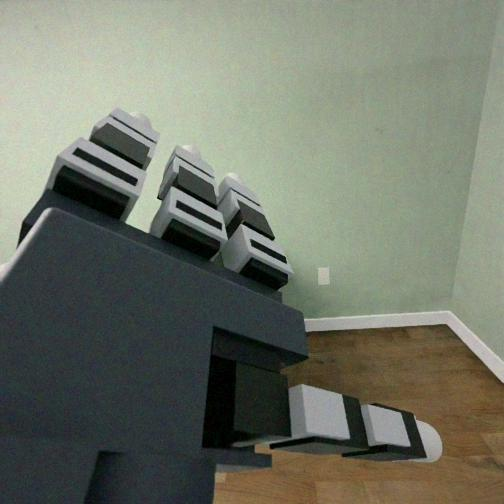

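>>> move(
  base={"rotate_rad":0.6},
  cameras=["wrist_camera"],
)

Scene clock: 494.63 s.
move: done
base_odometry: x=-0.666 y=-0.297 heading=-0.471
base_tilt: forward=+0.4 right=-0.1
base_status: done
joint_positions: joint_1_rad=-0.003 joint_2_rad=-1.189 joint_3_rad=+3.138 joint_4_rad=-1.997 joint_5_rad=-0.007 joint_6_rad=-0.281 joint_7_rad=+2.394 hand_index_mcp=+1.000 hand_index_abd=+0.001 hand_index_pip=+0.576 hand_index_dip=+0.698 hand_middle_mcp=+1.000 hand_middle_abd=+0.001 hand_middle_pip=+0.575 hand_middle_dip=+0.698 hand_ring_mcp=+1.000 hand_ring_abd=+0.002 hand_ring_pip=+0.575 hand_ring_dip=+0.696 hand_thumb_cmc=+0.718 hand_thumb_axl=+0.677 hand_thumb_mcp=+0.227 hand_thumb_ipl=+0.170 hand_current_limit=+0.400 hand_speed=-0.300
joint_status: not commanded
hand_state: goal,goal,goal,goal,goal,goal,goal,goal,goal,goal,goal,goal,goal,goal,goal,goal
index_mcp_current_ma: 0
index_abd_current_ma: 0
index_pip_current_ma: 0
index_dip_current_ma: 1
middle_mcp_current_ma: 0
middle_abd_current_ma: 0
middle_pip_current_ma: 0
middle_dip_current_ma: 1
ring_mcp_current_ma: 0
ring_abd_current_ma: 0
ring_pip_current_ma: 0
ring_dip_current_ma: 0
thumb_cmc_current_ma: 2
thumb_axl_current_ma: 0
thumb_mcp_current_ma: 1
thumb_ipl_current_ma: 1
hand_goal_index_mcp: 1.000
hand_goal_index_abd: 0.000
hand_goal_index_pip: 0.576
hand_goal_index_dip: 0.696
hand_goal_middle_mcp: 1.000
hand_goal_middle_abd: 0.000
hand_goal_middle_pip: 0.576
hand_goal_middle_dip: 0.696
hand_goal_ring_mcp: 1.000
hand_goal_ring_abd: 0.000
hand_goal_ring_pip: 0.576
hand_goal_ring_dip: 0.696
hand_goal_thumb_cmc: 0.714
hand_goal_thumb_axl: 0.678
hand_goal_thumb_mcp: 0.226
hand_goal_thumb_ipl: 0.168
motor_effort: joint_1_rad=+0(1) joint_2_rad=+15(16) joint_3_rad=+0(1) joint_4_rad=+15(16) joint_5_rad=+0(1) joint_6_rad=+8(8) joint_7_rad=+1(2)
hand_pose: x=+0.2016 y=-0.0708 z=+1.2372 quat_wxyz=(-0.338, -0.474, -0.208, -0.786) (m; base frame)
hand_target: x=+0.2177 y=-0.0699 z=+1.2092 quat_wxyz=(-0.358, -0.502, -0.240, -0.750) (m; base frame)
hand_status: not commanded
pictures: wrist_camera
camera_calibration:
wrist_camera: T_world_to_cam=[[0.0558906, -0.995611, -0.0750622, 0.0470448], [-0.356447, 0.0503288, -0.932959, 1.18118], [0.932642, 0.0788994, -0.35207, 0.370636], [0, 0, 0, 1]] pos_world=[0.0727268, -0.0418517, 1.23601]

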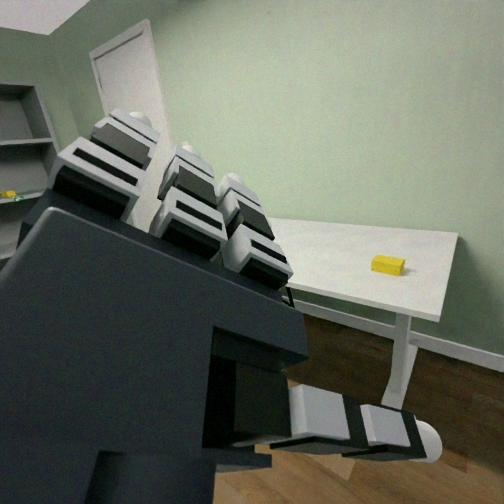

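>>> zoom_image(
  camera="wrist_camera",
  region=[0, 180, 50, 215],
)

Scaled by 10.080 from the camera's 504x504 image, which has a finer 720x720 frame.

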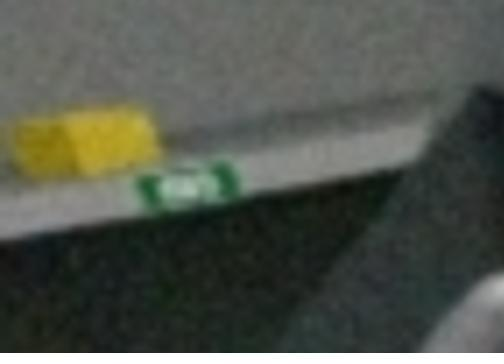

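>>> move(
  base={"translate_m":1.25,"strafe_m":1.40,"rotate_rad":0.75},
  cameras=["wrist_camera"],
)

Scene clock: 511.40 s.
move: done
base_odometry: x=+1.083 y=+0.384 heading=+0.280
base_tilt: forward=+0.4 right=-0.1
base_status: done
joint_positions: joint_1_rad=-0.003 joint_2_rad=-1.193 joint_3_rad=+3.139 joint_4_rad=-2.002 joint_5_rad=-0.007 joint_6_rad=-0.283 joint_7_rad=+2.394 hand_index_mcp=+1.000 hand_index_abd=+0.001 hand_index_pip=+0.576 hand_index_dip=+0.698 hand_middle_mcp=+1.000 hand_middle_abd=+0.001 hand_middle_pip=+0.575 hand_middle_dip=+0.698 hand_ring_mcp=+1.000 hand_ring_abd=+0.002 hand_ring_pip=+0.575 hand_ring_dip=+0.696 hand_thumb_cmc=+0.718 hand_thumb_axl=+0.677 hand_thumb_mcp=+0.227 hand_thumb_ipl=+0.170 hand_current_limit=+0.400 hand_speed=-0.300
joint_status: not commanded
hand_state: goal,goal,goal,goal,goal,goal,goal,goal,goal,goal,goal,goal,goal,goal,goal,goal
index_mcp_current_ma: 0
index_abd_current_ma: 0
index_pip_current_ma: 0
index_dip_current_ma: 1
middle_mcp_current_ma: 0
middle_abd_current_ma: 0
middle_pip_current_ma: 0
middle_dip_current_ma: 1
ring_mcp_current_ma: 0
ring_abd_current_ma: 0
ring_pip_current_ma: 0
ring_dip_current_ma: 0
thumb_cmc_current_ma: 2
thumb_axl_current_ma: 0
thumb_mcp_current_ma: 1
thumb_ipl_current_ma: 1
hand_goal_index_mcp: 1.000
hand_goal_index_abd: 0.000
hand_goal_index_pip: 0.576
hand_goal_index_dip: 0.696
hand_goal_middle_mcp: 1.000
hand_goal_middle_abd: 0.000
hand_goal_middle_pip: 0.576
hand_goal_middle_dip: 0.696
hand_goal_ring_mcp: 1.000
hand_goal_ring_abd: 0.000
hand_goal_ring_pip: 0.576
hand_goal_ring_dip: 0.696
hand_goal_thumb_cmc: 0.714
hand_goal_thumb_axl: 0.678
hand_goal_thumb_mcp: 0.226
hand_goal_thumb_ipl: 0.168
motor_effort: joint_1_rad=+0(1) joint_2_rad=+15(18) joint_3_rad=+0(2) joint_4_rad=+15(16) joint_5_rad=+0(1) joint_6_rad=+8(8) joint_7_rad=+0(2)
hand_pose: x=+0.2018 y=-0.0711 z=+1.2345 quat_wxyz=(-0.338, -0.475, -0.209, -0.785) (m; base frame)
hand_target: x=+0.2177 y=-0.0699 z=+1.2092 quat_wxyz=(-0.358, -0.502, -0.240, -0.750) (m; base frame)
hand_status: not commanded
pictures: wrist_camera
camera_calibration:
wrist_camera: T_world_to_cam=[[0.0553378, -0.995595, -0.0756861, 0.0474715], [-0.359876, 0.0508194, -0.931615, 1.17784], [0.931357, 0.0787911, -0.355479, 0.373882], [0, 0, 0, 1]] pos_world=[0.0730326, -0.0420534, 1.2338]

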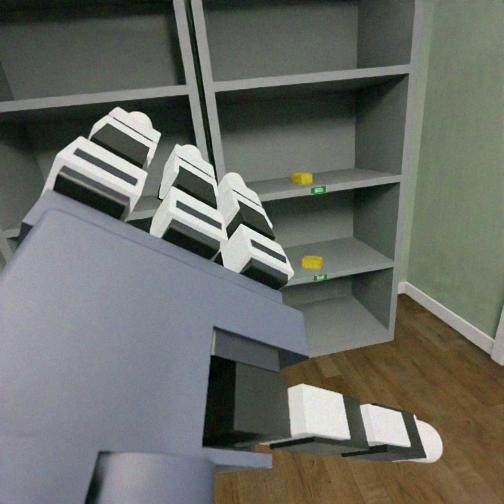

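>>> zoom_image(
  camera="wrist_camera",
  region=[306, 182, 332, 198],
)

>>> zoom_image(
  camera="wrist_camera",
  region=[306, 270, 334, 286],
)

Scaled by 19.385 from the camera's 504x504 image, which has a finer 720x720 frame.

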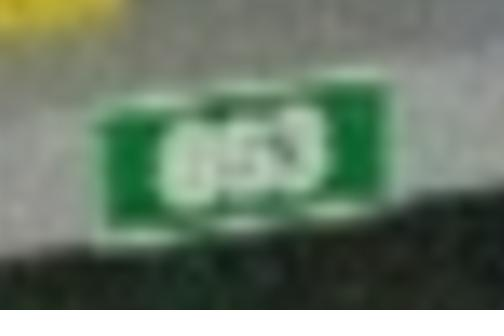

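Scaled by 18.000 from the camera's 504x504 image, which has a finer 720x720 frame.

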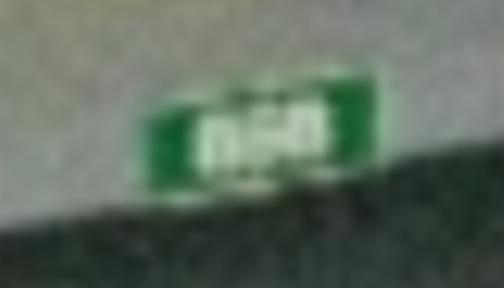

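>>> move(
  base={"translate_m":-1.234,"strafe_m":-0.093,"rotate_rad":-0.5},
)

>>> move(
  base={"translate_m":-1.039,"strafe_m":-0.677},
)

>>> move(
  base={"translate_m":-0.937,"strafe_m":1.067},
  cameras=["base_camera"],
)

Scene clock: 535.03 s.
move: done
base_odometry: x=-0.078 y=-0.046 heading=-0.221
base_tilt: forward=+0.4 right=-0.1
base_status: done
joint_positions: joint_1_rad=-0.003 joint_2_rad=-1.194 joint_3_rad=+3.139 joint_4_rad=-2.003 joint_5_rad=-0.007 joint_6_rad=-0.284 joint_7_rad=+2.394 hand_index_mcp=+1.000 hand_index_abd=+0.001 hand_index_pip=+0.576 hand_index_dip=+0.698 hand_middle_mcp=+1.000 hand_middle_abd=+0.001 hand_middle_pip=+0.576 hand_middle_dip=+0.698 hand_ring_mcp=+1.000 hand_ring_abd=+0.002 hand_ring_pip=+0.576 hand_ring_dip=+0.696 hand_thumb_cmc=+0.718 hand_thumb_axl=+0.677 hand_thumb_mcp=+0.227 hand_thumb_ipl=+0.170 hand_current_limit=+0.400 hand_speed=-0.300
joint_status: not commanded
hand_state: goal,goal,goal,goal,goal,goal,goal,goal,goal,goal,goal,goal,goal,goal,goal,goal
index_mcp_current_ma: 0
index_abd_current_ma: 0
index_pip_current_ma: 0
index_dip_current_ma: 1
middle_mcp_current_ma: 0
middle_abd_current_ma: 0
middle_pip_current_ma: 0
middle_dip_current_ma: 1
ring_mcp_current_ma: 0
ring_abd_current_ma: 0
ring_pip_current_ma: 0
ring_dip_current_ma: 0
thumb_cmc_current_ma: 2
thumb_axl_current_ma: 0
thumb_mcp_current_ma: 1
thumb_ipl_current_ma: 1
hand_goal_index_mcp: 1.000
hand_goal_index_abd: 0.000
hand_goal_index_pip: 0.576
hand_goal_index_dip: 0.696
hand_goal_middle_mcp: 1.000
hand_goal_middle_abd: 0.000
hand_goal_middle_pip: 0.576
hand_goal_middle_dip: 0.696
hand_goal_ring_mcp: 1.000
hand_goal_ring_abd: 0.000
hand_goal_ring_pip: 0.576
hand_goal_ring_dip: 0.696
hand_goal_thumb_cmc: 0.714
hand_goal_thumb_axl: 0.678
hand_goal_thumb_mcp: 0.226
hand_goal_thumb_ipl: 0.168
motor_effort: joint_1_rad=+0(1) joint_2_rad=+15(18) joint_3_rad=+0(1) joint_4_rad=+14(16) joint_5_rad=+1(1) joint_6_rad=+8(8) joint_7_rad=+1(2)
hand_pose: x=+0.2019 y=-0.0711 z=+1.2336 quat_wxyz=(-0.338, -0.476, -0.209, -0.785) (m; base frame)
hand_target: x=+0.2177 y=-0.0699 z=+1.2092 quat_wxyz=(-0.358, -0.502, -0.240, -0.750) (m; base frame)
hand_status: not commanded
pictures: none

Scene clock: 538.73 s.
move: done
base_odometry: x=-1.240 y=-0.479 heading=-0.221
base_tilt: forward=+0.4 right=-0.1
base_status: done
joint_positions: joint_1_rad=-0.002 joint_2_rad=-1.195 joint_3_rad=+3.139 joint_4_rad=-2.004 joint_5_rad=-0.007 joint_6_rad=-0.284 joint_7_rad=+2.394 hand_index_mcp=+1.000 hand_index_abd=+0.001 hand_index_pip=+0.576 hand_index_dip=+0.698 hand_middle_mcp=+1.000 hand_middle_abd=+0.001 hand_middle_pip=+0.576 hand_middle_dip=+0.698 hand_ring_mcp=+1.000 hand_ring_abd=+0.002 hand_ring_pip=+0.576 hand_ring_dip=+0.696 hand_thumb_cmc=+0.718 hand_thumb_axl=+0.677 hand_thumb_mcp=+0.227 hand_thumb_ipl=+0.170 hand_current_limit=+0.400 hand_speed=-0.300
joint_status: not commanded
hand_state: goal,goal,goal,goal,goal,goal,goal,goal,goal,goal,goal,goal,goal,goal,goal,goal
index_mcp_current_ma: 0
index_abd_current_ma: 0
index_pip_current_ma: 0
index_dip_current_ma: 1
middle_mcp_current_ma: 0
middle_abd_current_ma: 0
middle_pip_current_ma: 0
middle_dip_current_ma: 1
ring_mcp_current_ma: 0
ring_abd_current_ma: 0
ring_pip_current_ma: 0
ring_dip_current_ma: 0
thumb_cmc_current_ma: 2
thumb_axl_current_ma: 0
thumb_mcp_current_ma: 1
thumb_ipl_current_ma: 1
hand_goal_index_mcp: 1.000
hand_goal_index_abd: 0.000
hand_goal_index_pip: 0.576
hand_goal_index_dip: 0.696
hand_goal_middle_mcp: 1.000
hand_goal_middle_abd: 0.000
hand_goal_middle_pip: 0.576
hand_goal_middle_dip: 0.696
hand_goal_ring_mcp: 1.000
hand_goal_ring_abd: 0.000
hand_goal_ring_pip: 0.576
hand_goal_ring_dip: 0.696
hand_goal_thumb_cmc: 0.714
hand_goal_thumb_axl: 0.678
hand_goal_thumb_mcp: 0.226
hand_goal_thumb_ipl: 0.168
motor_effort: joint_1_rad=+0(1) joint_2_rad=+15(17) joint_3_rad=+0(1) joint_4_rad=+15(16) joint_5_rad=+0(1) joint_6_rad=+8(8) joint_7_rad=+1(2)
hand_pose: x=+0.2018 y=-0.0712 z=+1.2334 quat_wxyz=(-0.338, -0.476, -0.209, -0.785) (m; base frame)
hand_target: x=+0.2177 y=-0.0699 z=+1.2092 quat_wxyz=(-0.358, -0.502, -0.240, -0.750) (m; base frame)
hand_status: not commanded
pictures: none

Scene clock: 542.60 s.
move: done
base_odometry: x=-1.920 y=+0.767 heading=-0.221
base_tilt: forward=+0.4 right=-0.1
base_status: done
joint_positions: joint_1_rad=-0.002 joint_2_rad=-1.195 joint_3_rad=+3.139 joint_4_rad=-2.004 joint_5_rad=-0.007 joint_6_rad=-0.285 joint_7_rad=+2.394 hand_index_mcp=+1.000 hand_index_abd=+0.001 hand_index_pip=+0.576 hand_index_dip=+0.698 hand_middle_mcp=+1.000 hand_middle_abd=+0.001 hand_middle_pip=+0.576 hand_middle_dip=+0.698 hand_ring_mcp=+1.000 hand_ring_abd=+0.002 hand_ring_pip=+0.576 hand_ring_dip=+0.696 hand_thumb_cmc=+0.718 hand_thumb_axl=+0.677 hand_thumb_mcp=+0.227 hand_thumb_ipl=+0.170 hand_current_limit=+0.400 hand_speed=-0.300
joint_status: not commanded
hand_state: goal,goal,goal,goal,goal,goal,goal,goal,goal,goal,goal,goal,goal,goal,goal,goal
index_mcp_current_ma: 0
index_abd_current_ma: 0
index_pip_current_ma: 0
index_dip_current_ma: 1
middle_mcp_current_ma: 0
middle_abd_current_ma: 0
middle_pip_current_ma: 0
middle_dip_current_ma: 1
ring_mcp_current_ma: 0
ring_abd_current_ma: 0
ring_pip_current_ma: 0
ring_dip_current_ma: 0
thumb_cmc_current_ma: 2
thumb_axl_current_ma: 0
thumb_mcp_current_ma: 1
thumb_ipl_current_ma: 1
hand_goal_index_mcp: 1.000
hand_goal_index_abd: 0.000
hand_goal_index_pip: 0.576
hand_goal_index_dip: 0.696
hand_goal_middle_mcp: 1.000
hand_goal_middle_abd: 0.000
hand_goal_middle_pip: 0.576
hand_goal_middle_dip: 0.696
hand_goal_ring_mcp: 1.000
hand_goal_ring_abd: 0.000
hand_goal_ring_pip: 0.576
hand_goal_ring_dip: 0.696
hand_goal_thumb_cmc: 0.714
hand_goal_thumb_axl: 0.678
hand_goal_thumb_mcp: 0.226
hand_goal_thumb_ipl: 0.168
motor_effort: joint_1_rad=+0(1) joint_2_rad=+15(17) joint_3_rad=+0(2) joint_4_rad=+14(16) joint_5_rad=+1(1) joint_6_rad=+7(8) joint_7_rad=+1(2)
hand_pose: x=+0.2019 y=-0.0714 z=+1.2332 quat_wxyz=(-0.338, -0.476, -0.209, -0.784) (m; base frame)
hand_target: x=+0.2177 y=-0.0699 z=+1.2092 quat_wxyz=(-0.358, -0.502, -0.240, -0.750) (m; base frame)
hand_status: not commanded
pictures: base_camera

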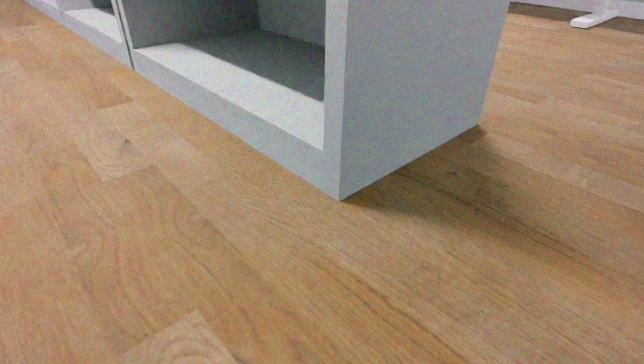

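>>> move(
  base={"translate_m":1.205,"strafe_m":1.124},
  cameras=["wrist_camera"],
)

Scene clock: 549.13 s.
move: done
base_odometry: x=-0.498 y=+1.600 heading=-0.221
base_tilt: forward=+0.4 right=-0.1
base_status: done
joint_positions: joint_1_rad=-0.002 joint_2_rad=-1.195 joint_3_rad=+3.140 joint_4_rad=-2.004 joint_5_rad=-0.007 joint_6_rad=-0.285 joint_7_rad=+2.394 hand_index_mcp=+1.000 hand_index_abd=+0.001 hand_index_pip=+0.576 hand_index_dip=+0.698 hand_middle_mcp=+1.000 hand_middle_abd=+0.001 hand_middle_pip=+0.576 hand_middle_dip=+0.698 hand_ring_mcp=+1.000 hand_ring_abd=+0.002 hand_ring_pip=+0.576 hand_ring_dip=+0.696 hand_thumb_cmc=+0.718 hand_thumb_axl=+0.677 hand_thumb_mcp=+0.227 hand_thumb_ipl=+0.170 hand_current_limit=+0.400 hand_speed=-0.300
joint_status: not commanded
hand_state: goal,goal,goal,goal,goal,goal,goal,goal,goal,goal,goal,goal,goal,goal,goal,goal
index_mcp_current_ma: 0
index_abd_current_ma: 0
index_pip_current_ma: 0
index_dip_current_ma: 1
middle_mcp_current_ma: 0
middle_abd_current_ma: 0
middle_pip_current_ma: 0
middle_dip_current_ma: 1
ring_mcp_current_ma: 0
ring_abd_current_ma: 0
ring_pip_current_ma: 0
ring_dip_current_ma: 0
thumb_cmc_current_ma: 2
thumb_axl_current_ma: 0
thumb_mcp_current_ma: 1
thumb_ipl_current_ma: 1
hand_goal_index_mcp: 1.000
hand_goal_index_abd: 0.000
hand_goal_index_pip: 0.576
hand_goal_index_dip: 0.696
hand_goal_middle_mcp: 1.000
hand_goal_middle_abd: 0.000
hand_goal_middle_pip: 0.576
hand_goal_middle_dip: 0.696
hand_goal_ring_mcp: 1.000
hand_goal_ring_abd: 0.000
hand_goal_ring_pip: 0.576
hand_goal_ring_dip: 0.696
hand_goal_thumb_cmc: 0.714
hand_goal_thumb_axl: 0.678
hand_goal_thumb_mcp: 0.226
hand_goal_thumb_ipl: 0.168
motor_effort: joint_1_rad=+0(1) joint_2_rad=+15(17) joint_3_rad=+0(1) joint_4_rad=+15(16) joint_5_rad=+0(1) joint_6_rad=+8(8) joint_7_rad=+1(2)
hand_pose: x=+0.2017 y=-0.0716 z=+1.2332 quat_wxyz=(-0.338, -0.476, -0.209, -0.784) (m; base frame)
hand_target: x=+0.2177 y=-0.0699 z=+1.2092 quat_wxyz=(-0.358, -0.502, -0.240, -0.750) (m; base frame)
hand_status: not commanded
pictures: wrist_camera
camera_calibration:
wrist_camera: T_world_to_cam=[[0.0537296, -0.995639, -0.0762632, 0.0479147], [-0.361352, 0.0518108, -0.930989, 1.17617], [0.93088, 0.0775795, -0.356992, 0.37545], [0, 0, 0, 1]] pos_world=[0.0729384, -0.0423599, 1.23269]

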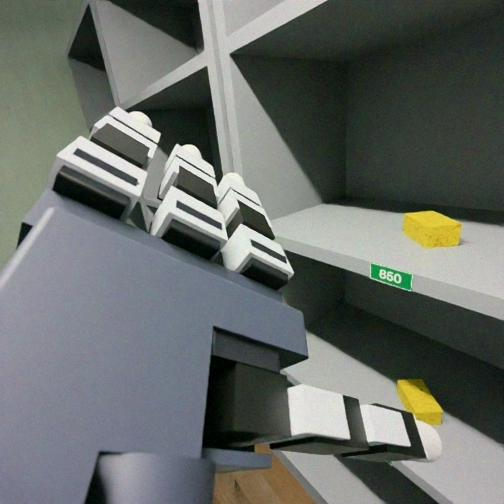

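>>> zoom_image(
  camera="wrist_camera",
  region=[360, 190, 480, 310],
)

>>> move(
  base={"translate_m":-0.1,"strafe_m":-0.02,"rotate_rad":-0.15},
  cameras=["wrist_camera"],
)

>>> zoom_image(
  camera="wrist_camera",
  region=[330, 190, 450, 310],
)

Scaled by 4.200 from the camera's 504x504 image, which has a finer 720x720 frame.

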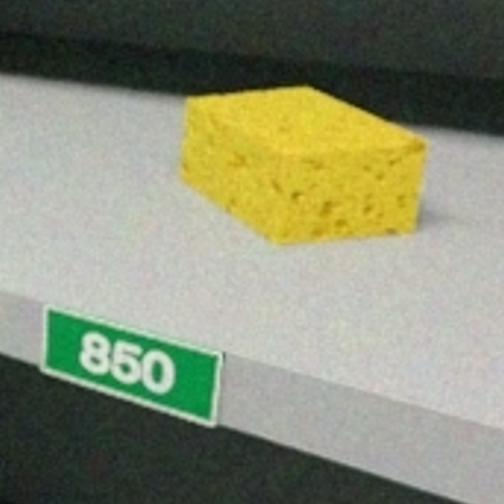

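Scene clock: 552.90 s.
move: done
base_odometry: x=-0.600 y=+1.602 heading=-0.372
base_tilt: forward=+0.4 right=-0.1
base_status: done
joint_positions: joint_1_rad=-0.002 joint_2_rad=-1.199 joint_3_rad=+3.140 joint_4_rad=-2.004 joint_5_rad=-0.007 joint_6_rad=-0.285 joint_7_rad=+2.394 hand_index_mcp=+1.000 hand_index_abd=+0.001 hand_index_pip=+0.576 hand_index_dip=+0.698 hand_middle_mcp=+1.000 hand_middle_abd=+0.001 hand_middle_pip=+0.576 hand_middle_dip=+0.698 hand_ring_mcp=+1.000 hand_ring_abd=+0.002 hand_ring_pip=+0.576 hand_ring_dip=+0.696 hand_thumb_cmc=+0.718 hand_thumb_axl=+0.677 hand_thumb_mcp=+0.227 hand_thumb_ipl=+0.170 hand_current_limit=+0.400 hand_speed=-0.300
joint_status: not commanded
hand_state: goal,goal,goal,goal,goal,goal,goal,goal,goal,goal,goal,goal,goal,goal,goal,goal
index_mcp_current_ma: 0
index_abd_current_ma: 0
index_pip_current_ma: 0
index_dip_current_ma: 1
middle_mcp_current_ma: 0
middle_abd_current_ma: 0
middle_pip_current_ma: 0
middle_dip_current_ma: 1
ring_mcp_current_ma: 0
ring_abd_current_ma: 0
ring_pip_current_ma: 0
ring_dip_current_ma: 0
thumb_cmc_current_ma: 2
thumb_axl_current_ma: 0
thumb_mcp_current_ma: 1
thumb_ipl_current_ma: 1
hand_goal_index_mcp: 1.000
hand_goal_index_abd: 0.000
hand_goal_index_pip: 0.576
hand_goal_index_dip: 0.696
hand_goal_middle_mcp: 1.000
hand_goal_middle_abd: 0.000
hand_goal_middle_pip: 0.576
hand_goal_middle_dip: 0.696
hand_goal_ring_mcp: 1.000
hand_goal_ring_abd: 0.000
hand_goal_ring_pip: 0.576
hand_goal_ring_dip: 0.696
hand_goal_thumb_cmc: 0.714
hand_goal_thumb_axl: 0.678
hand_goal_thumb_mcp: 0.226
hand_goal_thumb_ipl: 0.168
motor_effort: joint_1_rad=+0(2) joint_2_rad=+15(18) joint_3_rad=+0(2) joint_4_rad=+15(17) joint_5_rad=+0(1) joint_6_rad=+8(9) joint_7_rad=+0(2)
hand_pose: x=+0.1997 y=-0.0717 z=+1.2331 quat_wxyz=(-0.339, -0.475, -0.208, -0.785) (m; base frame)
hand_target: x=+0.2177 y=-0.0699 z=+1.2092 quat_wxyz=(-0.358, -0.502, -0.240, -0.750) (m; base frame)
hand_status: not commanded
pictures: wrist_camera
camera_calibration:
wrist_camera: T_world_to_cam=[[0.0537955, -0.995637, -0.0762458, 0.0478588], [-0.358547, 0.0520045, -0.932062, 1.17613], [0.93196, 0.0774784, -0.354185, 0.373609], [0, 0, 0, 1]] pos_world=[0.0709346, -0.0424608, 1.2322]

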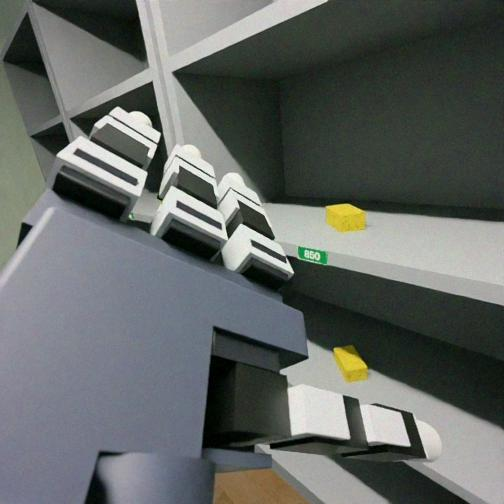

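Scaled by 4.200 from the camera's 504x504 image, which has a finer 720x720 frame.

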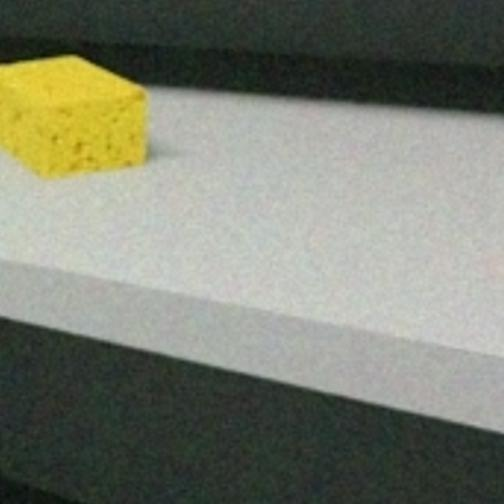

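>>> move(
  base={"translate_m":0.7,"strafe_m":0.654,"rotate_rad":-1.918},
  cameras=["base_camera"],
)

Scene clock: 586.63 s.
move: done
base_odometry: x=+0.290 y=+1.957 heading=-2.290
base_tilt: forward=+0.4 right=-0.1
base_status: done
joint_positions: joint_1_rad=-0.002 joint_2_rad=-1.200 joint_3_rad=+3.140 joint_4_rad=-2.004 joint_5_rad=-0.007 joint_6_rad=-0.286 joint_7_rad=+2.394 hand_index_mcp=+1.000 hand_index_abd=+0.001 hand_index_pip=+0.576 hand_index_dip=+0.698 hand_middle_mcp=+1.000 hand_middle_abd=+0.001 hand_middle_pip=+0.576 hand_middle_dip=+0.698 hand_ring_mcp=+1.000 hand_ring_abd=+0.002 hand_ring_pip=+0.576 hand_ring_dip=+0.696 hand_thumb_cmc=+0.718 hand_thumb_axl=+0.677 hand_thumb_mcp=+0.227 hand_thumb_ipl=+0.170 hand_current_limit=+0.400 hand_speed=-0.300
joint_status: not commanded
hand_state: goal,goal,goal,goal,goal,goal,goal,goal,goal,goal,goal,goal,goal,goal,goal,goal
index_mcp_current_ma: 0
index_abd_current_ma: 0
index_pip_current_ma: 0
index_dip_current_ma: 1
middle_mcp_current_ma: 0
middle_abd_current_ma: 0
middle_pip_current_ma: 0
middle_dip_current_ma: 1
ring_mcp_current_ma: 0
ring_abd_current_ma: 0
ring_pip_current_ma: 0
ring_dip_current_ma: 0
thumb_cmc_current_ma: 3
thumb_axl_current_ma: 0
thumb_mcp_current_ma: 1
thumb_ipl_current_ma: 1
hand_goal_index_mcp: 1.000
hand_goal_index_abd: 0.000
hand_goal_index_pip: 0.576
hand_goal_index_dip: 0.696
hand_goal_middle_mcp: 1.000
hand_goal_middle_abd: 0.000
hand_goal_middle_pip: 0.576
hand_goal_middle_dip: 0.696
hand_goal_ring_mcp: 1.000
hand_goal_ring_abd: 0.000
hand_goal_ring_pip: 0.576
hand_goal_ring_dip: 0.696
hand_goal_thumb_cmc: 0.714
hand_goal_thumb_axl: 0.678
hand_goal_thumb_mcp: 0.226
hand_goal_thumb_ipl: 0.168
motor_effort: joint_1_rad=+0(2) joint_2_rad=+15(18) joint_3_rad=+0(2) joint_4_rad=+14(17) joint_5_rad=+0(1) joint_6_rad=+8(8) joint_7_rad=+0(2)
hand_pose: x=+0.1997 y=-0.0717 z=+1.2330 quat_wxyz=(-0.338, -0.475, -0.208, -0.785) (m; base frame)
hand_target: x=+0.2177 y=-0.0699 z=+1.2092 quat_wxyz=(-0.358, -0.502, -0.240, -0.750) (m; base frame)
hand_status: not commanded
pictures: base_camera

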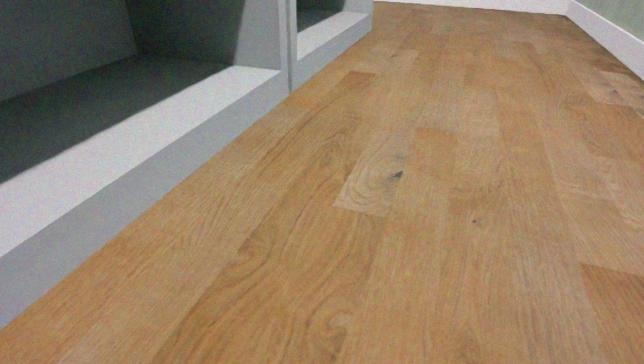

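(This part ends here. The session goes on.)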